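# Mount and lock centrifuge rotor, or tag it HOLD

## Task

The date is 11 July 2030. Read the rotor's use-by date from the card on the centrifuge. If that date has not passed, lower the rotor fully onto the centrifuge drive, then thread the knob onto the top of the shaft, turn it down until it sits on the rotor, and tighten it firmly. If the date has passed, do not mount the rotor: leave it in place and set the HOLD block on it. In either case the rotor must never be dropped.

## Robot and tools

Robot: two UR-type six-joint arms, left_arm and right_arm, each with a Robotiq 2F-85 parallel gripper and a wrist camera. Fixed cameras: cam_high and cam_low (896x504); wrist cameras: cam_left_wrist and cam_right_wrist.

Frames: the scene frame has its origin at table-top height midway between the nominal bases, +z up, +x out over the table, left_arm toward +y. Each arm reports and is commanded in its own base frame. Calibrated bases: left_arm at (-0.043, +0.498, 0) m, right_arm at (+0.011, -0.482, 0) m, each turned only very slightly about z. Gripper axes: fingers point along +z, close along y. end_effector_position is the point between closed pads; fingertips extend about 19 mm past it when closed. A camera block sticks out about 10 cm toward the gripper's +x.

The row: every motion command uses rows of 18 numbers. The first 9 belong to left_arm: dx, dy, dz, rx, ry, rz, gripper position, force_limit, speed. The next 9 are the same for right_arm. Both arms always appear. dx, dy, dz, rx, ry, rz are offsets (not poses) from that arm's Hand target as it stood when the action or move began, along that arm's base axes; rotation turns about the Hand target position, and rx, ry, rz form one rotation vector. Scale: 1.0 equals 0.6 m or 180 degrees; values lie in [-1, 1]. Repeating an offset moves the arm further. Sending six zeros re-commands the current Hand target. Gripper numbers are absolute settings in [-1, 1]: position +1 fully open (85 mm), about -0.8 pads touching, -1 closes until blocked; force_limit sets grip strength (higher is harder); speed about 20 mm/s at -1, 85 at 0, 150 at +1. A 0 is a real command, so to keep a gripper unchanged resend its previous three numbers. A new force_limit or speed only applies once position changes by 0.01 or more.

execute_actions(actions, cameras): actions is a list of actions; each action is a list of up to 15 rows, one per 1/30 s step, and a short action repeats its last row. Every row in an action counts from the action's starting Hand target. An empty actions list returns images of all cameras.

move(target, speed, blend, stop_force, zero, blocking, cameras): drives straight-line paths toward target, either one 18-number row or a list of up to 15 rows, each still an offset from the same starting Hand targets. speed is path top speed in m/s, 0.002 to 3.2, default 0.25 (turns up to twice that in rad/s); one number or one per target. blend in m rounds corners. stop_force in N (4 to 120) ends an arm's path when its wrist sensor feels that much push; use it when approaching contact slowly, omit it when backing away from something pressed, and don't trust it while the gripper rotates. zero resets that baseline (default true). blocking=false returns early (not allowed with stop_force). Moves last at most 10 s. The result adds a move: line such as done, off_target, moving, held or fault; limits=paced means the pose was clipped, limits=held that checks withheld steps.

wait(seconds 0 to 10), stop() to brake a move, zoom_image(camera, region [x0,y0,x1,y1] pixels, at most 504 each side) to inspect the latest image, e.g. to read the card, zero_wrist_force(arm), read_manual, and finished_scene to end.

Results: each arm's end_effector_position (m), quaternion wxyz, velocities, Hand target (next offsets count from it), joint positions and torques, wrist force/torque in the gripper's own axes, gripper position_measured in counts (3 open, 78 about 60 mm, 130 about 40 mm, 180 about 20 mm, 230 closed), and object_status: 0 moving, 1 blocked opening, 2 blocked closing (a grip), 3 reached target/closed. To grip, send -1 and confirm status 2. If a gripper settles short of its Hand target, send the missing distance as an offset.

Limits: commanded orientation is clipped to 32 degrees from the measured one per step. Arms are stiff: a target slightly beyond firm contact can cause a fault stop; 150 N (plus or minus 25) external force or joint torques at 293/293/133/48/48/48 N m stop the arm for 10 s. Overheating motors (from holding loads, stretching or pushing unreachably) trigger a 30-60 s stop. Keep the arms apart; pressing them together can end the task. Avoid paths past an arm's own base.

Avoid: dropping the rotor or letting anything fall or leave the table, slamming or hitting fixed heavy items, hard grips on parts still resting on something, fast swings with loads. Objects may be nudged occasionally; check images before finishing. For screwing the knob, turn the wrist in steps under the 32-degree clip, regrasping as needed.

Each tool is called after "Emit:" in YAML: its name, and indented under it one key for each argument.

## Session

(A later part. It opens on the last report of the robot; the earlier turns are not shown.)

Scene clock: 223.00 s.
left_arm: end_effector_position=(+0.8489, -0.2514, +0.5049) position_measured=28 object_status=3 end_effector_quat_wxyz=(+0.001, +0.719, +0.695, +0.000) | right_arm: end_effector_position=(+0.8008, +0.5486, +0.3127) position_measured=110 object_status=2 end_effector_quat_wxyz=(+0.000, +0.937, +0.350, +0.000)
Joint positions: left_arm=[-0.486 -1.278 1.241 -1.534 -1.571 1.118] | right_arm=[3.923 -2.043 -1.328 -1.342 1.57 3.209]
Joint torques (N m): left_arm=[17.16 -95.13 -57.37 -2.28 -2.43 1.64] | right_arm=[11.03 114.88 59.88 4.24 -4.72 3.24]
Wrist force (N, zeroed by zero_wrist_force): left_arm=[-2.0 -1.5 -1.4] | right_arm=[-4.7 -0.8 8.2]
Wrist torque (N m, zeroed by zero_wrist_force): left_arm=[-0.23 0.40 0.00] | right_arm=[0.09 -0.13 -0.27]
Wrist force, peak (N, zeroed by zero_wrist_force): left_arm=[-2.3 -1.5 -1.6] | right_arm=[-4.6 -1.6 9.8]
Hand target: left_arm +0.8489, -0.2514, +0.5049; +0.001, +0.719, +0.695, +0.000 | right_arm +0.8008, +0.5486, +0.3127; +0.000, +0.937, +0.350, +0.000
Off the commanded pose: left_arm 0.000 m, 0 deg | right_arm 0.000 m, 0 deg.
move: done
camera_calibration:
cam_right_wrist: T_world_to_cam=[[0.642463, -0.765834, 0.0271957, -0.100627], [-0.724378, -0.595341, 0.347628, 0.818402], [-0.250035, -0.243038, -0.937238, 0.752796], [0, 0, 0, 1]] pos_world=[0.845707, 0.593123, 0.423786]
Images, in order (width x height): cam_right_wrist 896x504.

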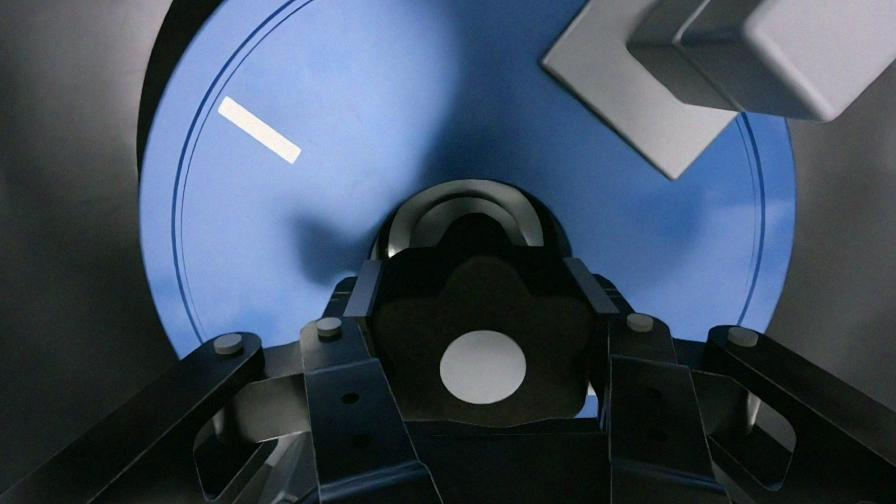

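Emit:
move:
  target:
    - [0,0,0,0,0,0,0.8,0.6,-0.8, 0,0,-0.0006,0,0,0,-1,0.3,-1]
    - [0,0,0,0,0,0,0.8,0.6,-0.8, 0,0,-0.0016,0,0,-0.47,-1,0.3,-1]
  speed: 0.4
  blend: [0.0003,0]
  cameras: ["cam_right_wrist"]

Scene clock: 227.13 s.
left_arm: end_effector_position=(+0.8489, -0.2514, +0.5049) position_measured=28 object_status=3 end_effector_quat_wxyz=(+0.001, +0.719, +0.695, +0.000) | right_arm: end_effector_position=(+0.8009, +0.5486, +0.3117) position_measured=110 object_status=2 end_effector_quat_wxyz=(+0.000, +0.928, -0.372, +0.000)
Joint positions: left_arm=[-0.486 -1.278 1.241 -1.534 -1.571 1.118] | right_arm=[3.923 -2.043 -1.329 -1.341 1.571 4.685]
Joint torques (N m): left_arm=[17.39 -95.37 -57.11 -2.4 -2.36 1.86] | right_arm=[5.04 111.16 48.62 5.57 -6.84 3.61]
Wrist force (N, zeroed by zero_wrist_force): left_arm=[-2.0 -1.7 -1.4] | right_arm=[-6.9 -1.6 -0.3]
Wrist torque (N m, zeroed by zero_wrist_force): left_arm=[-0.25 0.39 0.01] | right_arm=[0.05 -0.18 -0.27]
Wrist force, peak (N, zeroed by zero_wrist_force): left_arm=[-2.5 -1.6 -1.6] | right_arm=[-4.8 -1.1 9.2]
Hand target: left_arm +0.8489, -0.2514, +0.5049; +0.001, +0.719, +0.695, +0.000 | right_arm +0.8008, +0.5486, +0.3118; +0.000, +0.928, -0.372, +0.000
Off the commanded pose: left_arm 0.000 m, 0 deg | right_arm 0.000 m, 0 deg.
move: done; blend cut to 0.0002 m at target 1
camera_calibration:
cam_right_wrist: T_world_to_cam=[[-0.701948, -0.711708, 0.0272233, 0.946337], [-0.660878, 0.665113, 0.347655, 0.0764892], [-0.265535, 0.226044, -0.937227, 0.506964], [0, 0, 0, 1]] pos_world=[0.849446, 0.508045, 0.422786]
Images, in order (width x height): cam_right_wrist 896x504.

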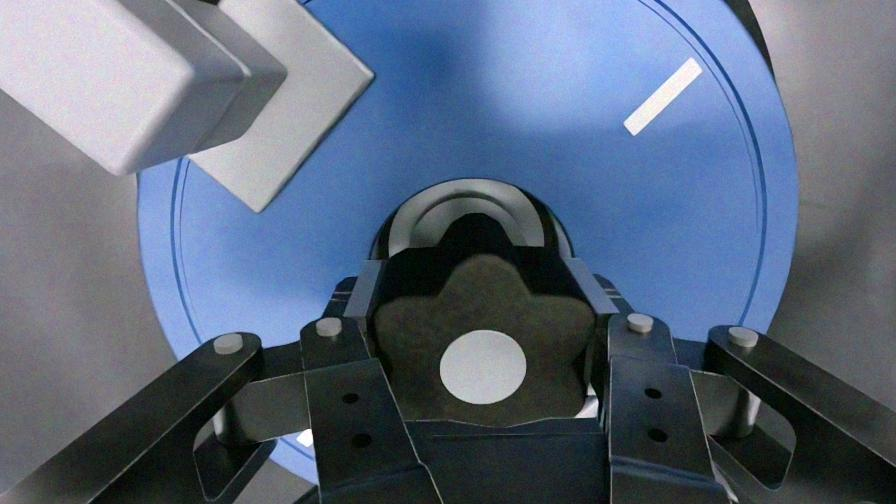

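Emit:
move:
  target:
    - [0,0,0,0,0,0,0.8,0.6,-0.8, 0,0,-0.0011,0,0,-0.48,-1,0.3,-1]
  speed: 0.6

Scene clock: 229.77 s.
left_arm: end_effector_position=(+0.8489, -0.2514, +0.5049) position_measured=28 object_status=3 end_effector_quat_wxyz=(+0.001, +0.719, +0.695, +0.000) | right_arm: end_effector_position=(+0.8008, +0.5486, +0.3111) position_measured=110 object_status=2 end_effector_quat_wxyz=(+0.000, -0.422, +0.907, +0.000)
Joint positions: left_arm=[-0.486 -1.278 1.241 -1.534 -1.571 1.118] | right_arm=[3.922 -2.043 -1.33 -1.339 1.572 6.193]
Joint torques (N m): left_arm=[17.73 -95.11 -57.22 -2.54 -2.57 1.79] | right_arm=[8.49 113.74 45.12 -0.31 -4.96 3.45]
Wrist force (N, zeroed by zero_wrist_force): left_arm=[-2.2 -1.5 -1.5] | right_arm=[-9.0 1.3 0.0]
Wrist torque (N m, zeroed by zero_wrist_force): left_arm=[-0.23 0.43 0.01] | right_arm=[-0.03 -0.36 -0.27]
Wrist force, peak (N, zeroed by zero_wrist_force): left_arm=[-2.4 -1.5 -1.4] | right_arm=[-7.3 -5.9 8.7]
Hand target: left_arm +0.8489, -0.2514, +0.5049; +0.001, +0.719, +0.695, +0.000 | right_arm +0.8008, +0.5486, +0.3111; +0.000, -0.422, +0.907, +0.000
Off the commanded pose: left_arm 0.000 m, 0 deg | right_arm 0.000 m, 0 deg.
move: done

Emit:
move:
  target:
    - [0,0,0,0,0,0,0.8,0.6,-0.8, 0,0,0,0,0,0,0.45,0.3,0]
    - [0,0,0,0,0,0,0.8,0.6,-0.8, 0,0,0,0,0,0.91667,0.45,0.3,0]
    - [0,0,0,0,0,0,0.8,0.6,-0.8, 0,0,0,0,0,-0.16667,0.45,0.3,0]
    - [0,0,0,0,0,0,0.8,0.6,-0.8, 0,0,0,0,0,0.75,0.45,0.3,0]
    - [0,0,0,0,0,0,0.8,0.6,-0.8, 0,0,0,0,0,-0.33333,-1,0.3,-1]
  speed: 1.1
  blend: [0,0.001,0.001,0.001,0]
  cameras: ["cam_right_wrist","cam_low"]

Scene clock: 238.77 s.
left_arm: end_effector_position=(+0.8489, -0.2514, +0.5049) position_measured=28 object_status=3 end_effector_quat_wxyz=(+0.001, +0.719, +0.695, +0.000) | right_arm: end_effector_position=(+0.8008, +0.5486, +0.3111) position_measured=110 object_status=0 end_effector_quat_wxyz=(+0.000, +0.088, +0.996, +0.000)
Joint positions: left_arm=[-0.486 -1.278 1.241 -1.534 -1.571 1.118] | right_arm=[3.922 -2.043 -1.33 -1.338 1.571 -5.326]
Joint torques (N m): left_arm=[17.47 -94.29 -57.45 -2.58 -2.41 1.55] | right_arm=[-8.63 83.45 53.33 2.12 2.25 -4.34]
Wrist force (N, zeroed by zero_wrist_force): left_arm=[-2.3 -1.4 -1.3] | right_arm=[1.5 -3.2 -14.7]
Wrist torque (N m, zeroed by zero_wrist_force): left_arm=[-0.21 0.46 0.01] | right_arm=[0.26 0.13 -0.02]
Wrist force, peak (N, zeroed by zero_wrist_force): left_arm=[-2.3 -1.3 -1.8] | right_arm=[1.6 -3.5 -15.0]
Hand target: left_arm +0.8489, -0.2514, +0.5049; +0.001, +0.719, +0.695, +0.000 | right_arm +0.8008, +0.5486, +0.3111; +0.000, +0.088, +0.996, +0.000
Off the commanded pose: left_arm 0.000 m, 0 deg | right_arm 0.000 m, 0 deg.
move: done
camera_calibration:
cam_right_wrist: T_world_to_cam=[[0.190979, 0.981217, 0.0272068, -0.697539], [0.918484, -0.188409, 0.347691, -0.719969], [0.346287, -0.0414126, -0.937214, 0.163123], [0, 0, 0, 1]] pos_world=[0.738008, 0.555543, 0.422186]
Images, in order (width x height): cam_low 896x504, cam_right_wrist 896x504.

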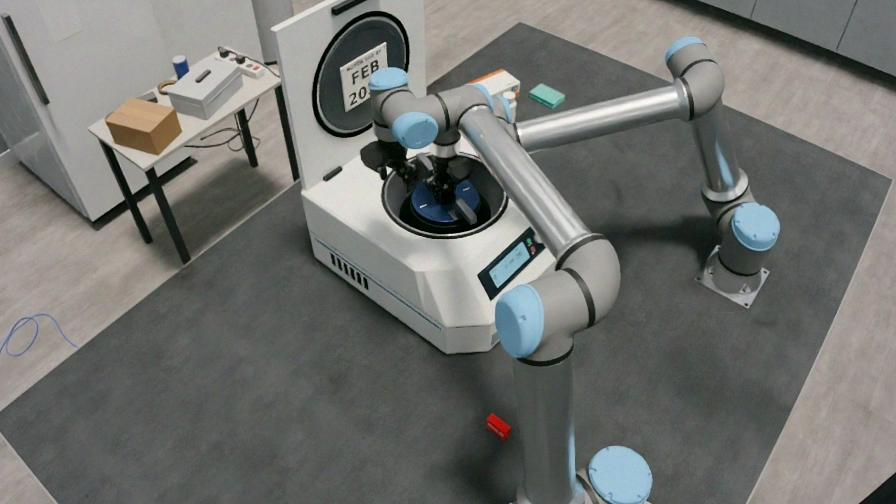

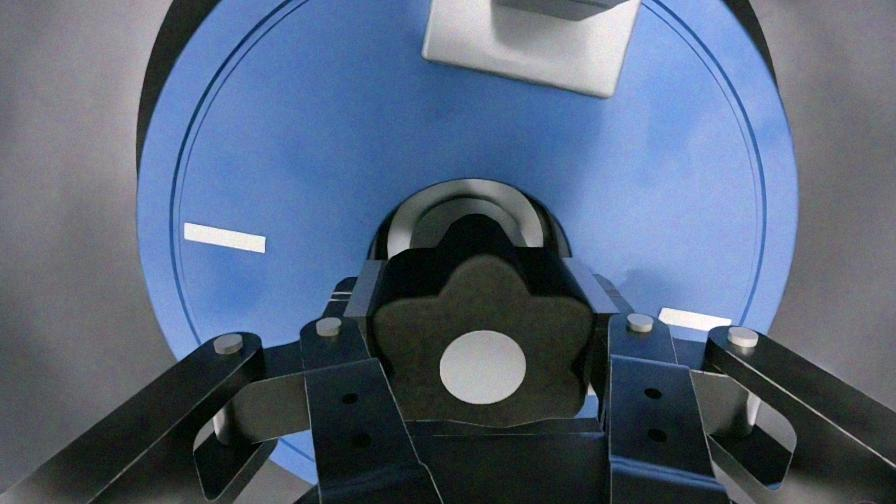

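Emit:
move:
  target:
    - [0,0,0,0,0,0,0.8,0.6,-0.8, 0,0,0.0005,0,0,0,-1,0.3,-1]
    - [0,0,0,0,0,0,0.8,0.6,-0.8, 0,0,-0.0016,0,0,-0.91667,-1,0.3,-1]
    - [0,0,0,0,0,0,0.8,0.6,-0.8, 0,0,-0.0038,0,0,0.16667,-1,0.3,-1]
  speed: 0.7
  blend: [0.0001,0.0005,0]
  cameras: ["cam_right_wrist"]

Scene clock: 244.70 s.
left_arm: end_effector_position=(+0.8489, -0.2514, +0.5049) position_measured=28 object_status=3 end_effector_quat_wxyz=(+0.001, +0.719, +0.695, +0.000) | right_arm: end_effector_position=(+0.8008, +0.5486, +0.3088) position_measured=110 object_status=2 end_effector_quat_wxyz=(+0.000, -0.173, +0.985, +0.000)
Joint positions: left_arm=[-0.486 -1.278 1.241 -1.534 -1.571 1.118] | right_arm=[3.922 -2.044 -1.333 -1.335 1.571 0.433]
Joint torques (N m): left_arm=[16.42 -94.8 -57.13 -2.51 -2.23 1.6] | right_arm=[10.34 111.26 51.1 1.97 -4.74 3.25]
Wrist force (N, zeroed by zero_wrist_force): left_arm=[-1.9 -1.4 -1.4] | right_arm=[-0.1 2.3 -0.9]
Wrist torque (N m, zeroed by zero_wrist_force): left_arm=[-0.20 0.38 0.00] | right_arm=[0.11 0.12 -0.23]
Wrist force, peak (N, zeroed by zero_wrist_force): left_arm=[-2.5 -1.8 -1.5] | right_arm=[1.3 -3.5 -15.1]
Hand target: left_arm +0.8489, -0.2514, +0.5049; +0.001, +0.719, +0.695, +0.000 | right_arm +0.8008, +0.5486, +0.3088; +0.000, -0.173, +0.985, +0.000
Off the commanded pose: left_arm 0.000 m, 0 deg | right_arm 0.000 m, 0 deg.
move: done
camera_calibration:
cam_right_wrist: T_world_to_cam=[[-0.325428, 0.945176, 0.0271882, -0.264106], [0.889589, 0.29629, 0.347626, -0.961859], [0.320512, 0.137314, -0.937239, 0.083584], [0, 0, 0, 1]] pos_world=[0.742922, 0.523138, 0.419886]
Images, in order (width x height): cam_right_wrist 896x504.

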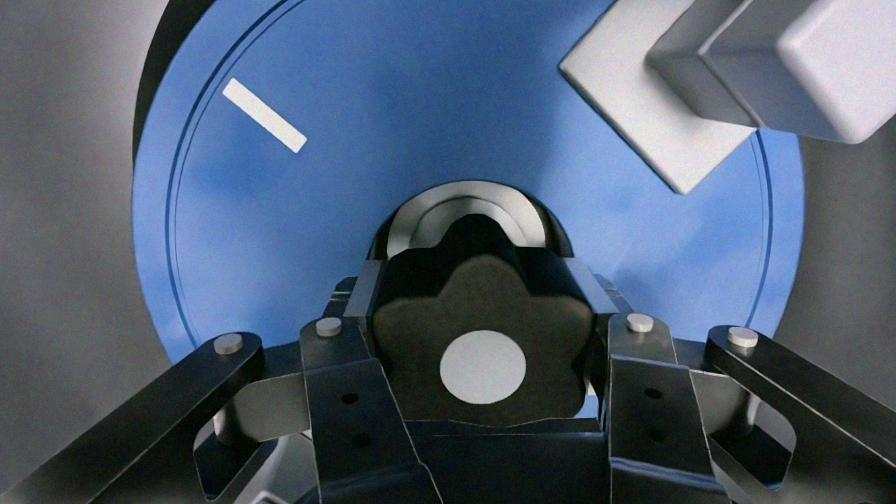

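Emit:
move:
  target:
    - [0,0,0,0,0,0,0.8,0.6,-0.8, 0,0,-0.0023,0,0,-0.91667,-1,0.3,-1]
    - [0,0,0,0,0,0,0.8,0.6,-0.8, 0,0,-0.0046,0,0,0.16667,-1,0.3,-1]
  speed: 0.9
  blend: [0.0005,0]

Scene clock: 249.27 s.
left_arm: end_effector_position=(+0.8489, -0.2514, +0.5049) position_measured=28 object_status=3 end_effector_quat_wxyz=(+0.001, +0.719, +0.695, +0.000) | right_arm: end_effector_position=(+0.8008, +0.5486, +0.3060) position_measured=110 object_status=2 end_effector_quat_wxyz=(+0.000, -0.422, +0.907, +0.000)
Joint positions: left_arm=[-0.486 -1.278 1.241 -1.534 -1.571 1.118] | right_arm=[3.922 -2.045 -1.336 -1.331 1.572 6.193]
Joint torques (N m): left_arm=[17.27 -94.16 -57.02 -2.74 -2.4 1.51] | right_arm=[10 40.39 20.06 1.45 -5.72 3.07]
Wrist force (N, zeroed by zero_wrist_force): left_arm=[-2.1 -1.5 -1.0] | right_arm=[25.6 7.7 -67.1]
Wrist torque (N m, zeroed by zero_wrist_force): left_arm=[-0.22 0.42 0.01] | right_arm=[-0.01 0.34 -0.28]
Wrist force, peak (N, zeroed by zero_wrist_force): left_arm=[-2.3 -1.8 -1.1] | right_arm=[25.6 7.5 -67.5]
Hand target: left_arm +0.8489, -0.2514, +0.5049; +0.001, +0.719, +0.695, +0.000 | right_arm +0.8008, +0.5486, +0.3061; +0.000, -0.422, +0.907, +0.000
Off the commanded pose: left_arm 0.000 m, 0 deg | right_arm 0.000 m, 0 deg.
move: done

Emit:
move:
  target: [0,0,0,0,0,0,0.8,0.6,-0.8, 0,0,0.0025,0,0,0,-1,0.3,-1]
  speed: 0.01
  cameras: ["cam_right_wrist","cam_left_wrist"]

Emit:
zoom_image:
  camera: "cam_right_wrist"
  region: [340, 140, 600, 300]

Scene clock: 250.43 s.
left_arm: end_effector_position=(+0.8489, -0.2514, +0.5049) position_measured=28 object_status=3 end_effector_quat_wxyz=(+0.001, +0.719, +0.695, +0.000) | right_arm: end_effector_position=(+0.8008, +0.5486, +0.3072) position_measured=110 object_status=2 end_effector_quat_wxyz=(+0.000, -0.422, +0.907, +0.000)
Joint positions: left_arm=[-0.486 -1.278 1.241 -1.534 -1.571 1.118] | right_arm=[3.922 -2.045 -1.334 -1.333 1.571 6.193]
Joint torques (N m): left_arm=[16.84 -94.7 -56.86 -2.6 -2.22 1.56] | right_arm=[11.42 87.22 53.96 1.12 -4.69 3.14]
Wrist force (N, zeroed by zero_wrist_force): left_arm=[-2.0 -1.5 -1.2] | right_arm=[0.8 2.1 -13.8]
Wrist torque (N m, zeroed by zero_wrist_force): left_arm=[-0.22 0.39 0.01] | right_arm=[0.00 0.17 -0.26]
Wrist force, peak (N, zeroed by zero_wrist_force): left_arm=[-2.4 -1.5 -1.5] | right_arm=[26.0 7.8 -67.6]
Hand target: left_arm +0.8489, -0.2514, +0.5049; +0.001, +0.719, +0.695, +0.000 | right_arm +0.8008, +0.5486, +0.3076; +0.000, -0.422, +0.907, +0.000
Off the commanded pose: left_arm 0.000 m, 0 deg | right_arm 0.000 m, 0 deg.
move: done
camera_calibration:
cam_left_wrist: T_world_to_cam=[[0.99865, -0.0516937, -0.00503619, -0.84813], [-0.0462572, -0.929318, 0.366372, -0.36142], [-0.0236193, -0.365645, -0.930455, 0.523376], [0, 0, 0, 1]] pos_world=[0.842629, -0.188348, 0.61512]
cam_right_wrist: T_world_to_cam=[[-0.754267, 0.656004, 0.0271867, 0.237942], [0.622487, 0.701336, 0.347329, -0.969501], [0.208783, 0.278903, -0.937349, 0.0939022], [0, 0, 0, 1]] pos_world=[0.763369, 0.497665, 0.418287]
Images, in order (width x height): cam_left_wrist 896x504, cam_right_wrist 896x504.

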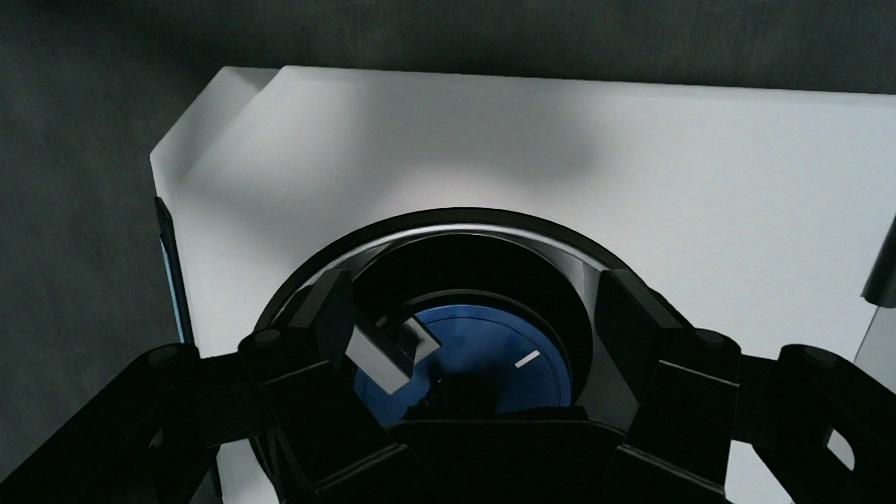

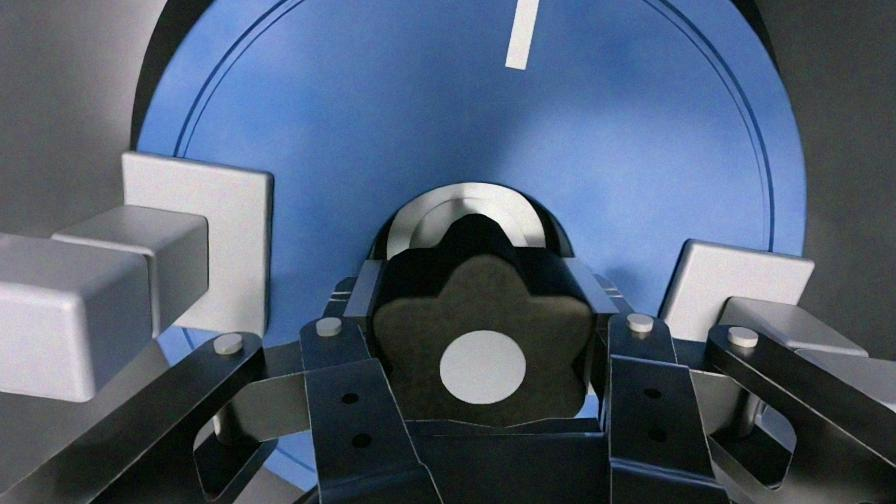

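Scaled by 1.938 from the camera's 896x504 image, which has a finer 1280x720 frame.

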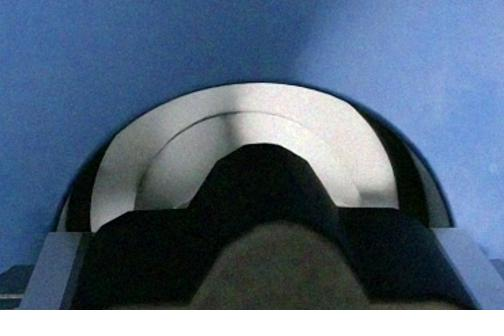

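Emit:
move:
  target: [-0.2347,-0.0882,-0.1265,-0.161,-0.0563,0.2303,0.8,0.6,-0.8, 0,0,0,0,0,0,-1,0.3,-1]
  speed: 0.25
  cameras: ["all"]

Scene clock: 255.70 s.
left_arm: end_effector_position=(+0.7081, -0.3043, +0.4291) position_measured=28 object_status=3 end_effector_quat_wxyz=(+0.236, +0.404, +0.877, -0.108) | right_arm: end_effector_position=(+0.8008, +0.5486, +0.3076) position_measured=110 object_status=2 end_effector_quat_wxyz=(+0.000, -0.422, +0.907, +0.000)
Joint positions: left_arm=[-0.582 -1.614 1.927 -2.392 -1.71 0.246] | right_arm=[3.922 -2.045 -1.334 -1.333 1.571 6.193]
Joint torques (N m): left_arm=[-22.42 -67.14 -38.89 -8.34 2.57 -2.08] | right_arm=[-1.22 103.68 59 5.27 0.95 3.09]
Wrist force (N, zeroed by zero_wrist_force): left_arm=[-1.9 -0.9 -1.2] | right_arm=[0.7 1.4 -6.7]
Wrist torque (N m, zeroed by zero_wrist_force): left_arm=[-0.12 0.41 0.06] | right_arm=[-0.08 0.05 -0.24]
Wrist force, peak (N, zeroed by zero_wrist_force): left_arm=[-2.4 -1.5 -1.5] | right_arm=[1.0 2.1 -13.1]
Hand target: left_arm +0.7081, -0.3043, +0.4290; +0.236, +0.404, +0.877, -0.108 | right_arm +0.8008, +0.5486, +0.3076; +0.000, -0.422, +0.907, +0.000
Off the commanded pose: left_arm 0.000 m, 0 deg | right_arm 0.000 m, 0 deg.
move: done
camera_calibration:
cam_left_wrist: T_world_to_cam=[[0.771976, 0.635636, 0.00447548, -0.345082], [0.393002, -0.482808, 0.782589, -0.743058], [0.499603, -0.602381, -0.622523, -0.144587], [0, 0, 0, 1]] pos_world=[0.630654, -0.226504, 0.493045]
cam_right_wrist: T_world_to_cam=[[-0.754289, 0.655977, 0.0272258, 0.238013], [0.622396, 0.701245, 0.347676, -0.969566], [0.208976, 0.279194, -0.937219, 0.093864], [0, 0, 0, 1]] pos_world=[0.763369, 0.497566, 0.418586]

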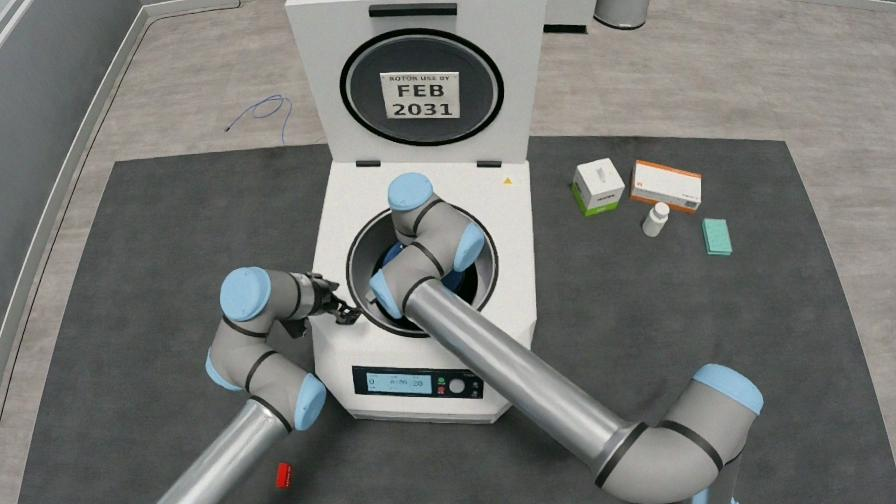

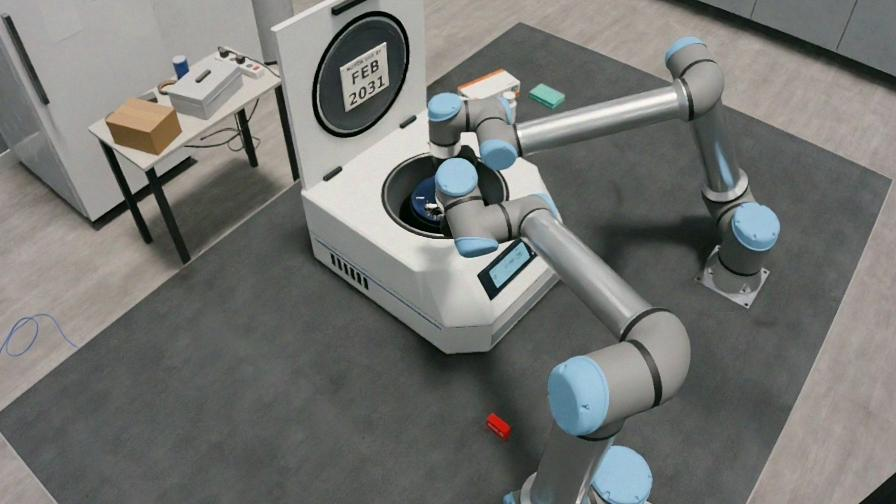

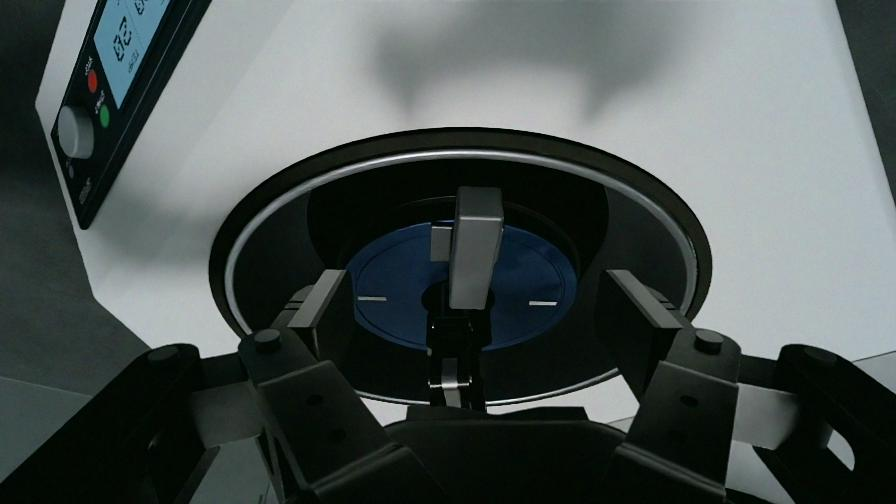

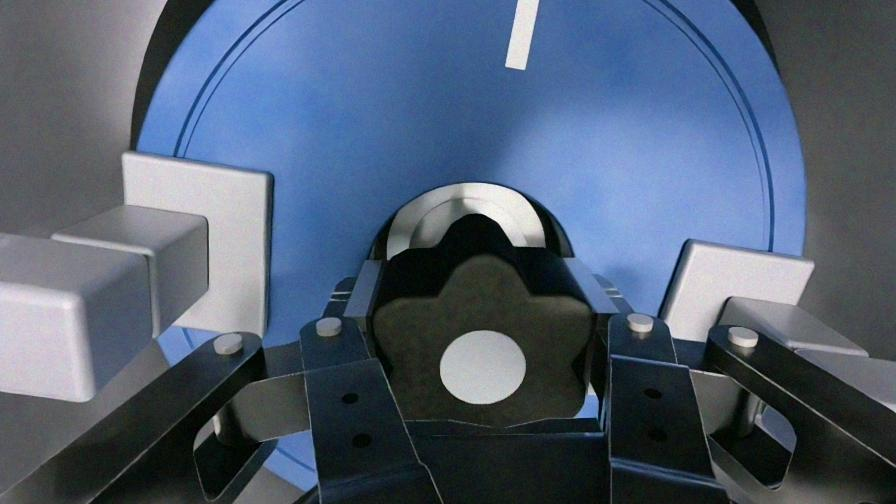

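Emit:
move:
  target: [0.0649,-0.076,-0.1732,0,0,0,0.8,0.6,-0.8, 0,0,0,0,0,0,-1,0.3,-1]
  speed: 0.08
  stop_force: 10
  cameras: ["cam_left_wrist","cam_right_wrist","cam_low"]

Scene clock: 258.93 s.
left_arm: end_effector_position=(+0.7470, -0.3499, +0.3251) position_measured=28 object_status=3 end_effector_quat_wxyz=(+0.236, +0.404, +0.877, -0.108) | right_arm: end_effector_position=(+0.8008, +0.5486, +0.3076) position_measured=110 object_status=2 end_effector_quat_wxyz=(+0.000, -0.422, +0.907, +0.000)
Joint positions: left_arm=[-0.606 -1.454 1.96 -2.587 -1.698 0.224] | right_arm=[3.922 -2.045 -1.334 -1.333 1.571 6.193]
Joint torques (N m): left_arm=[-23.06 -41.29 -35.56 -8.08 2.57 -2.48] | right_arm=[-2.97 103.95 58.84 6.43 0.82 3.01]
Wrist force (N, zeroed by zero_wrist_force): left_arm=[-2.5 -1.4 -1.4] | right_arm=[0.0 1.8 -6.5]
Wrist torque (N m, zeroed by zero_wrist_force): left_arm=[-0.19 0.50 0.08] | right_arm=[-0.01 0.16 -0.23]
Wrist force, peak (N, zeroed by zero_wrist_force): left_arm=[-2.4 -1.0 -2.6] | right_arm=[0.5 1.1 -7.2]
Hand target: left_arm +0.7470, -0.3499, +0.3251; +0.236, +0.404, +0.877, -0.108 | right_arm +0.8008, +0.5486, +0.3076; +0.000, -0.422, +0.907, +0.000
Off the commanded pose: left_arm 0.000 m, 0 deg | right_arm 0.000 m, 0 deg.
move: done
camera_calibration:
cam_left_wrist: T_world_to_cam=[[0.771906, 0.635721, 0.00456548, -0.345628], [0.392966, -0.482768, 0.782632, -0.699033], [0.499739, -0.602324, -0.622468, -0.256267], [0, 0, 0, 1]] pos_world=[0.669555, -0.272104, 0.389145]
cam_right_wrist: T_world_to_cam=[[-0.754289, 0.655977, 0.0272258, 0.238013], [0.622396, 0.701245, 0.347676, -0.969566], [0.208976, 0.279194, -0.937219, 0.093864], [0, 0, 0, 1]] pos_world=[0.763369, 0.497566, 0.418586]
Images, in order (width x height): cam_low 896x504, cam_left_wrist 896x504, cam_right_wrist 896x504.

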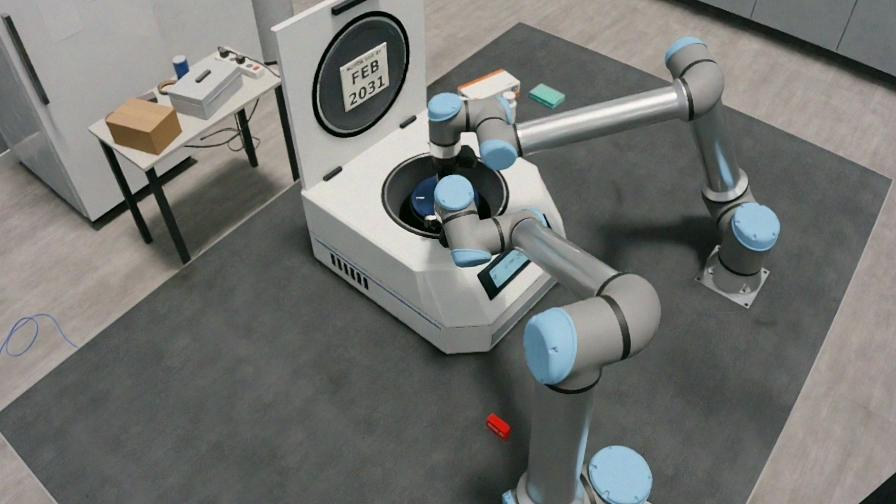

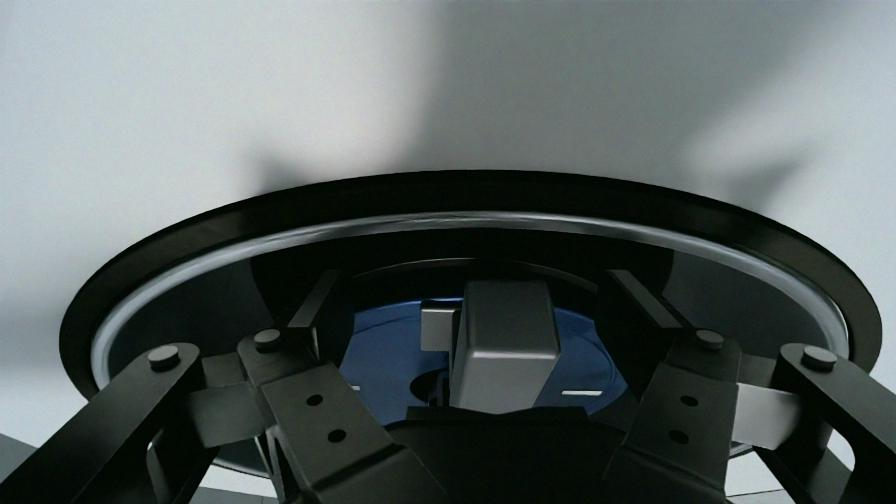

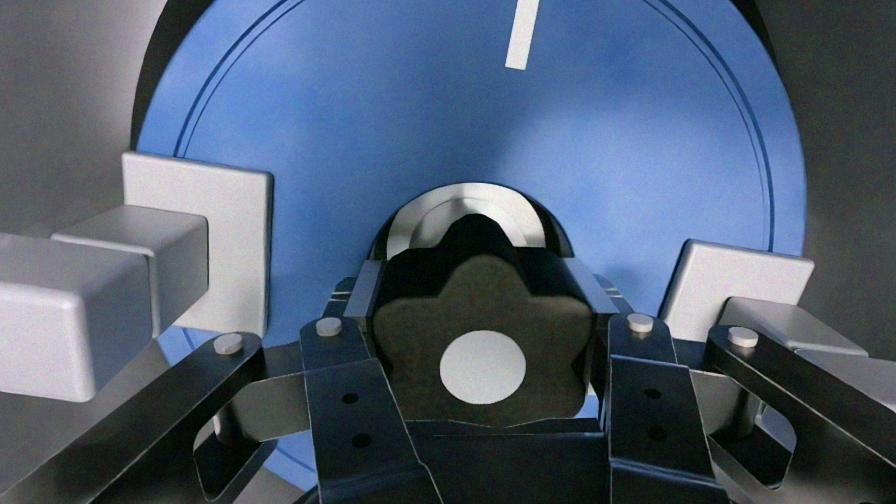

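Emit:
move:
  target: [0,0,0,0,0,0,-1,0.2,-1, 0,0,0,0,0,0,-1,0.3,-1]
  cameras: ["cam_left_wrist"]

Scene clock: 262.33 s.
left_arm: end_effector_position=(+0.7470, -0.3499, +0.3251) position_measured=171 object_status=0 end_effector_quat_wxyz=(+0.236, +0.404, +0.877, -0.108) | right_arm: end_effector_position=(+0.8008, +0.5486, +0.3076) position_measured=110 object_status=2 end_effector_quat_wxyz=(+0.000, -0.422, +0.907, +0.000)
Joint positions: left_arm=[-0.606 -1.454 1.96 -2.587 -1.698 0.224] | right_arm=[3.922 -2.045 -1.334 -1.333 1.571 6.193]
Joint torques (N m): left_arm=[-21.28 -41.12 -36.24 -6.24 -1.57 -2.47] | right_arm=[-0.29 103.16 58.84 6.67 0.93 2.92]
Wrist force (N, zeroed by zero_wrist_force): left_arm=[3.7 -2.0 -21.2] | right_arm=[-0.3 1.0 -3.8]
Wrist torque (N m, zeroed by zero_wrist_force): left_arm=[-0.10 0.39 0.12] | right_arm=[0.06 0.11 -0.22]
Wrist force, peak (N, zeroed by zero_wrist_force): left_arm=[3.7 -2.0 -21.2] | right_arm=[0.3 1.7 -7.2]
Hand target: left_arm +0.7470, -0.3499, +0.3251; +0.236, +0.404, +0.877, -0.108 | right_arm +0.8008, +0.5486, +0.3076; +0.000, -0.422, +0.907, +0.000
Off the commanded pose: left_arm 0.000 m, 0 deg | right_arm 0.000 m, 0 deg.
move: done
camera_calibration:
cam_left_wrist: T_world_to_cam=[[0.771906, 0.635721, 0.00456548, -0.345628], [0.392966, -0.482768, 0.782632, -0.699033], [0.499739, -0.602324, -0.622468, -0.256267], [0, 0, 0, 1]] pos_world=[0.669555, -0.272104, 0.389145]
Images, in order (width x height): cam_left_wrist 896x504.

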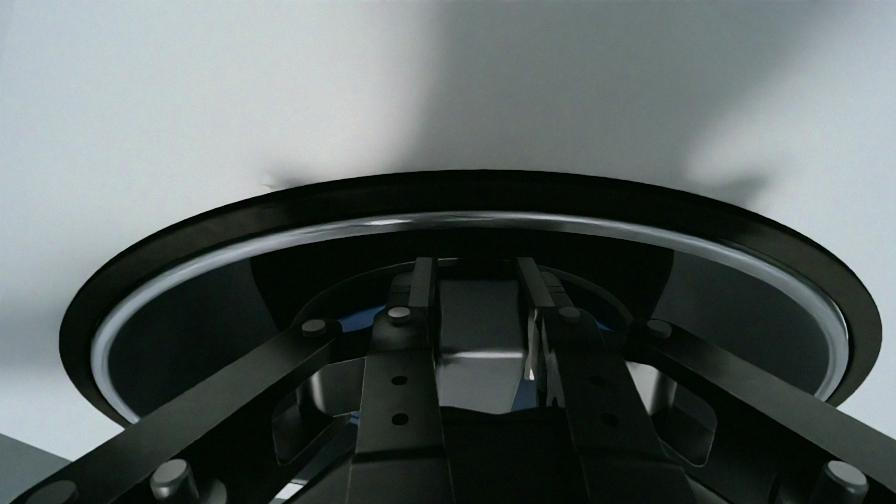

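Emit:
move:
  target:
    - [0,0,0,0,0,0,-1,0.2,-1, 0,0,0,0,0,0,0.45,0.3,0]
    - [0,0,0,0,0,0,-1,0.2,-1, 0,0,0,0,0,0.91667,0.45,0.3,0]
    - [0,0,0,0,0,0,-1,0.2,-1, 0,0,0,0,0,-0.16667,0.45,0.3,0]
    - [0,0,0,0,0,0,-1,0.2,-1, 0,0,0,0,0,0.75,0.45,0.3,0]
    - [0,0,0,0,0,0,-1,0.2,-1, 0,0,0.0004,0,0,-0.33333,-1,0.4,-1]
  speed: 1.1
  blend: [0,0.001,0.001,0.001,0]
  cameras: ["cam_right_wrist"]

Scene clock: 270.97 s.
left_arm: end_effector_position=(+0.7470, -0.3499, +0.3251) position_measured=172 object_status=2 end_effector_quat_wxyz=(+0.236, +0.404, +0.877, -0.108) | right_arm: end_effector_position=(+0.8008, +0.5486, +0.3078) position_measured=110 object_status=0 end_effector_quat_wxyz=(+0.000, +0.088, +0.996, +0.000)
Joint positions: left_arm=[-0.606 -1.454 1.96 -2.587 -1.698 0.224] | right_arm=[3.922 -2.044 -1.334 -1.333 1.571 -5.326]
Joint torques (N m): left_arm=[-9.94 -50.83 -40.43 -2 -1.87 -2.06] | right_arm=[-5.22 82.04 53.85 2.76 2.94 -4.61]
Wrist force (N, zeroed by zero_wrist_force): left_arm=[6.0 -0.8 -22.7] | right_arm=[1.8 -5.6 -15.8]
Wrist torque (N m, zeroed by zero_wrist_force): left_arm=[-0.06 0.36 0.07] | right_arm=[0.21 0.20 -0.04]
Wrist force, peak (N, zeroed by zero_wrist_force): left_arm=[4.8 -2.0 -24.9] | right_arm=[2.0 -5.6 -16.4]
Hand target: left_arm +0.7470, -0.3499, +0.3251; +0.236, +0.404, +0.877, -0.108 | right_arm +0.8008, +0.5486, +0.3078; +0.000, +0.088, +0.996, +0.000
Off the commanded pose: left_arm 0.000 m, 0 deg | right_arm 0.000 m, 0 deg.
move: done
camera_calibration:
cam_right_wrist: T_world_to_cam=[[0.190979, 0.981217, 0.0272068, -0.697449], [0.918484, -0.188409, 0.347691, -0.718822], [0.346287, -0.0414126, -0.937214, 0.16003], [0, 0, 0, 1]] pos_world=[0.738008, 0.555543, 0.418886]
Images, in order (width x height): cam_right_wrist 896x504.

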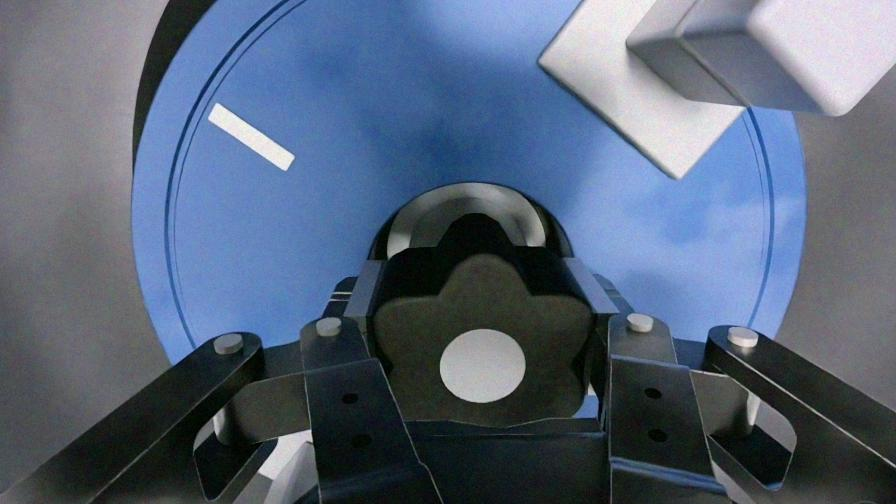

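Emit:
move:
  target:
    - [-0.0003,0.0003,0.0007,0,0,0,-1,0.2,-1, 0,0,0.0004,0,0,0,-1,0.4,-1]
    - [-0.0003,0.0003,0.0007,0,0,0,-1,0.2,-1, 0,0,-0.0019,0,0,-0.91667,-1,0.4,-1]
    - [-0.0003,0.0003,0.0007,0,0,0,-1,0.2,-1, 0,0,-0.0042,0,0,0.16667,-1,0.4,-1]
  speed: 0.8
  blend: [0.0001,0.0005,0]

Scene clock: 274.83 s.
left_arm: end_effector_position=(+0.7668, -0.3350, +0.3253) position_measured=172 object_status=2 end_effector_quat_wxyz=(+0.249, +0.406, +0.876, -0.079) | right_arm: end_effector_position=(+0.8008, +0.5486, +0.3069) position_measured=110 object_status=2 end_effector_quat_wxyz=(+0.000, +0.942, +0.335, +0.000)
Joint positions: left_arm=[-0.596 -1.444 1.952 -2.603 -1.644 0.252] | right_arm=[3.923 -2.045 -1.335 -1.333 1.57 -3.044]
Joint torques (N m): left_arm=[-10.26 -66.3 -42.47 -5.03 -0.27 -9.27] | right_arm=[-9.15 87.84 24.47 -6.82 1.85 31.08]
Wrist force (N, zeroed by zero_wrist_force): left_arm=[-27.8 78.3 35.3] | right_arm=[34.0 23.7 -15.0]
Wrist torque (N m, zeroed by zero_wrist_force): left_arm=[19.92 1.09 11.52] | right_arm=[3.17 0.75 -33.48]
Wrist force, peak (N, zeroed by zero_wrist_force): left_arm=[-98.0 200.1 152.9] | right_arm=[-34.6 -22.1 -30.7]
Hand target: left_arm +0.7668, -0.3350, +0.3253; +0.249, +0.406, +0.876, -0.079 (not the last commanded pose) | right_arm +0.8008, +0.5486, +0.3069; +0.000, +0.942, +0.335, +0.000 (not the last commanded pose)
Tool commands: left_gripper/position=-1.0 left_gripper/force_limit=+0.2 left_gripper/speed=-1.0 right_gripper/position=-1.0 right_gripper/force_limit=+0.4 right_gripper/speed=-1.0
Off the commanded pose: left_arm 0.025 m, 4 deg | right_arm 0.002 m, 161 deg.
FORCE FAULT: contact force on the left arm reached its limit, and that arm stopped. The contact can be on any part of that arm, not only on its tool. That arm's remaining commands of this call were not run. That arm is still stopped at the end of this call. That arm stays stopped for about 8 more seconds. Until then a move that you send moves the other arm only, and its call returns only when the move has ended. Once the stop has ended, the next robot result says so. If the stop ends while you think or write, that arm runs what you send next, counted from a new Hand target: where the arm stands when the stop ends. While its stop runs, that arm takes no new command, but its gripper still runs the gripper command that each later call begins with. Until it ends, the stop uses up actions while you think or wait. An arm that is not stopped still takes commands.
move: fault (left_arm), off_target (right_arm; braked at the fault stop of left_arm); path passed 1 of 3 targets

Emit:
execute_actions:
  actions: []

Emit:
zoom_image:
  camera: "cam_right_wrist"
  region: [340, 140, 600, 300]

Scene clock: 275.40 s.
left_arm: end_effector_position=(+0.7668, -0.3350, +0.3253) position_measured=172 object_status=2 end_effector_quat_wxyz=(+0.249, +0.406, +0.876, -0.079) | right_arm: end_effector_position=(+0.8008, +0.5486, +0.3069) position_measured=110 object_status=2 end_effector_quat_wxyz=(+0.000, +0.942, +0.335, +0.000)
Joint positions: left_arm=[-0.596 -1.444 1.952 -2.603 -1.644 0.252] | right_arm=[3.923 -2.045 -1.335 -1.333 1.57 -3.044]
Joint velocities: within noise
Joint torques (N m): left_arm=[-10.77 -67.43 -42.22 -5.07 -0.54 -8.9] | right_arm=[-9.29 89.81 24.22 -7.24 3.19 29.2]
Motor temperatures (°C): left_arm=[33 47 36 32 47 50] | right_arm=[37 40 31 41 41 42]
Wrist force (N, zeroed by zero_wrist_force): left_arm=[-27.6 77.9 35.0] | right_arm=[34.2 23.1 -14.7]
Wrist torque (N m, zeroed by zero_wrist_force): left_arm=[19.95 1.08 11.56] | right_arm=[3.07 0.77 -33.42]
Wrist force, peak (N, zeroed by zero_wrist_force): left_arm=[-27.7 78.4 35.3] | right_arm=[34.5 23.8 -15.0]
Hand target: left_arm +0.7668, -0.3350, +0.3253; +0.249, +0.406, +0.876, -0.079 (not the last commanded pose) | right_arm +0.8008, +0.5486, +0.3069; +0.000, +0.942, +0.335, +0.000 (not the last commanded pose)
Tool commands: left_gripper/position=-1.0 left_gripper/force_limit=+0.2 left_gripper/speed=-1.0 right_gripper/position=-1.0 right_gripper/force_limit=+0.4 right_gripper/speed=-1.0
Off the commanded pose: left_arm 0.025 m, 4 deg | right_arm 0.002 m, 161 deg.
FORCE FAULT, CONTINUED: the left arm was still stopped when this call began, by the force fault that an earlier result reported. Since the last result the stop counts as 1 of the actions that you can send in this scene. That arm is still stopped at the end of this call. That arm stays stopped for about 8 more seconds. If the stop ends while you think or write, that arm runs what you send next, counted from a new Hand target: where the arm stands when the stop ends. While its stop runs, that arm takes no new command, but its gripper still runs the gripper command that each later call begins with.
camera_calibration:
cam_left_wrist: T_world_to_cam=[[0.762429, 0.643531, 0.0676036, -0.380948], [0.361181, -0.509928, 0.780719, -0.68385], [0.53689, -0.570826, -0.621214, -0.275431], [0, 0, 0, 1]] pos_world=[0.685315, -0.260785, 0.388547]
cam_right_wrist: T_world_to_cam=[[0.618722, -0.785138, 0.0272372, -0.0709164], [-0.742273, -0.572884, 0.347612, 0.822416], [-0.257319, -0.235292, -0.937243, 0.748937], [0, 0, 0, 1]] pos_world=[0.847051, 0.591689, 0.417986]

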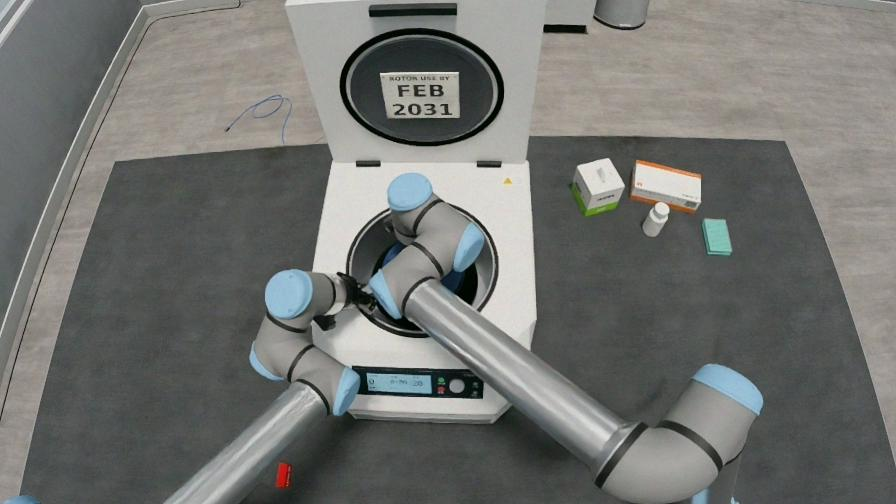

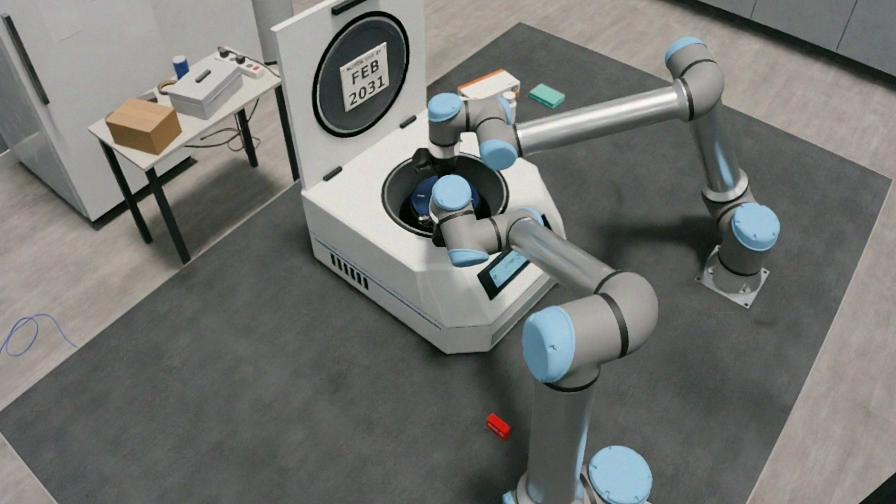

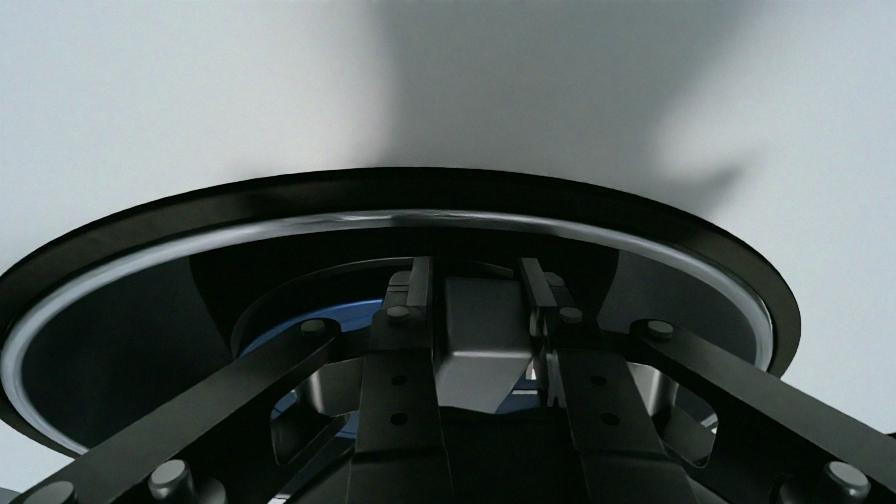

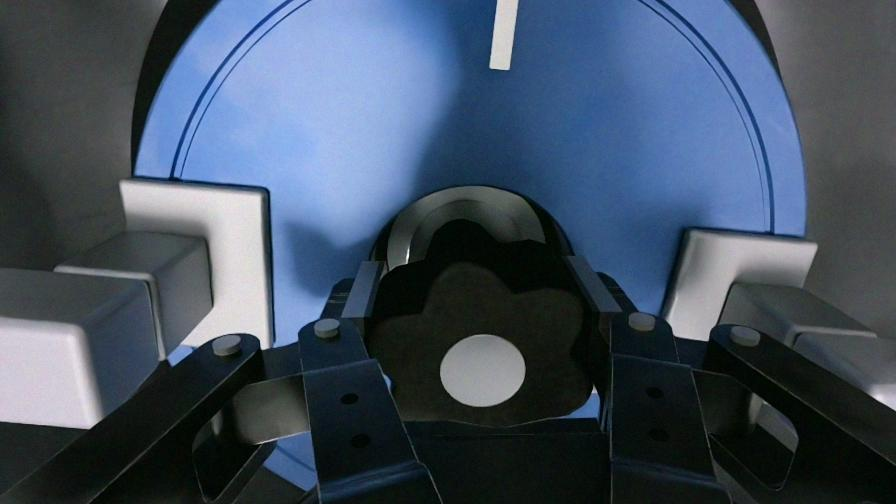

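Scaled by 1.938 from the camera's 896x504 image, which has a finer 1280x720 frame.

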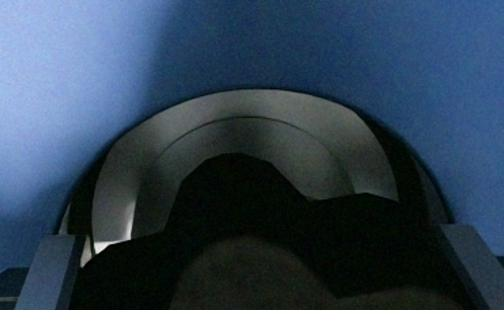

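Emit:
execute_actions:
  actions:
    - [[0,0,0,0,0,0,-1,0.2,-1, 0,0,0,0,0,0.0028,-1,0.4,-1]]

Scene clock: 277.10 s.
left_arm: end_effector_position=(+0.7668, -0.3350, +0.3253) position_measured=172 object_status=2 end_effector_quat_wxyz=(+0.249, +0.406, +0.876, -0.079) | right_arm: end_effector_position=(+0.8008, +0.5486, +0.3069) position_measured=110 object_status=2 end_effector_quat_wxyz=(+0.000, +0.941, +0.339, +0.000)
Joint positions: left_arm=[-0.596 -1.444 1.952 -2.603 -1.644 0.252] | right_arm=[3.923 -2.045 -1.335 -1.333 1.57 -3.053]
Joint torques (N m): left_arm=[-8.66 -67.4 -42.85 -5.14 -0.38 -8.87] | right_arm=[-9.21 89.65 23.61 -6.39 6.39 25.71]
Wrist force (N, zeroed by zero_wrist_force): left_arm=[-20.3 63.1 21.9] | right_arm=[38.0 23.7 -13.3]
Wrist torque (N m, zeroed by zero_wrist_force): left_arm=[19.58 0.85 11.40] | right_arm=[3.10 0.76 -30.15]
Wrist force, peak (N, zeroed by zero_wrist_force): left_arm=[-28.0 78.5 35.4] | right_arm=[38.3 23.9 -13.8]
Hand target: left_arm +0.7668, -0.3350, +0.3253; +0.249, +0.406, +0.876, -0.079 | right_arm +0.8008, +0.5486, +0.3069; +0.000, +0.941, +0.339, +0.000
Tool commands: left_gripper/position=-1.0 left_gripper/force_limit=+0.2 left_gripper/speed=-1.0 right_gripper/position=-1.0 right_gripper/force_limit=+0.4 right_gripper/speed=-1.0
Off the commanded pose: right_arm 0.000 m, 0 deg.
FORCE FAULT, CONTINUED: the left arm was still stopped when this call began, by the force fault that an earlier result reported. Since the last result the stop counts as 2 of the actions that you can send in this scene. That arm ran no command of this call. That arm is still stopped at the end of this call. That arm stays stopped for about 6 more seconds. If the stop ends while you think or write, that arm runs what you send next, counted from a new Hand target: where the arm stands when the stop ends. While its stop runs, that arm takes no new command, but its gripper still runs the gripper command that each later call begins with.
Step readings (end_effector_position of left_arm | right_arm):
0: (+0.7668, -0.3350, +0.3253) | (+0.8008, +0.5486, +0.3069)
1: (+0.7668, -0.3350, +0.3253) | (+0.8008, +0.5486, +0.3069)
2: (+0.7668, -0.3350, +0.3253) | (+0.8008, +0.5486, +0.3069)
4: (+0.7668, -0.3350, +0.3253) | (+0.8008, +0.5486, +0.3069)
8: (+0.7668, -0.3350, +0.3253) | (+0.8008, +0.5486, +0.3069)
15: (+0.7668, -0.3350, +0.3253) | (+0.8008, +0.5486, +0.3069)


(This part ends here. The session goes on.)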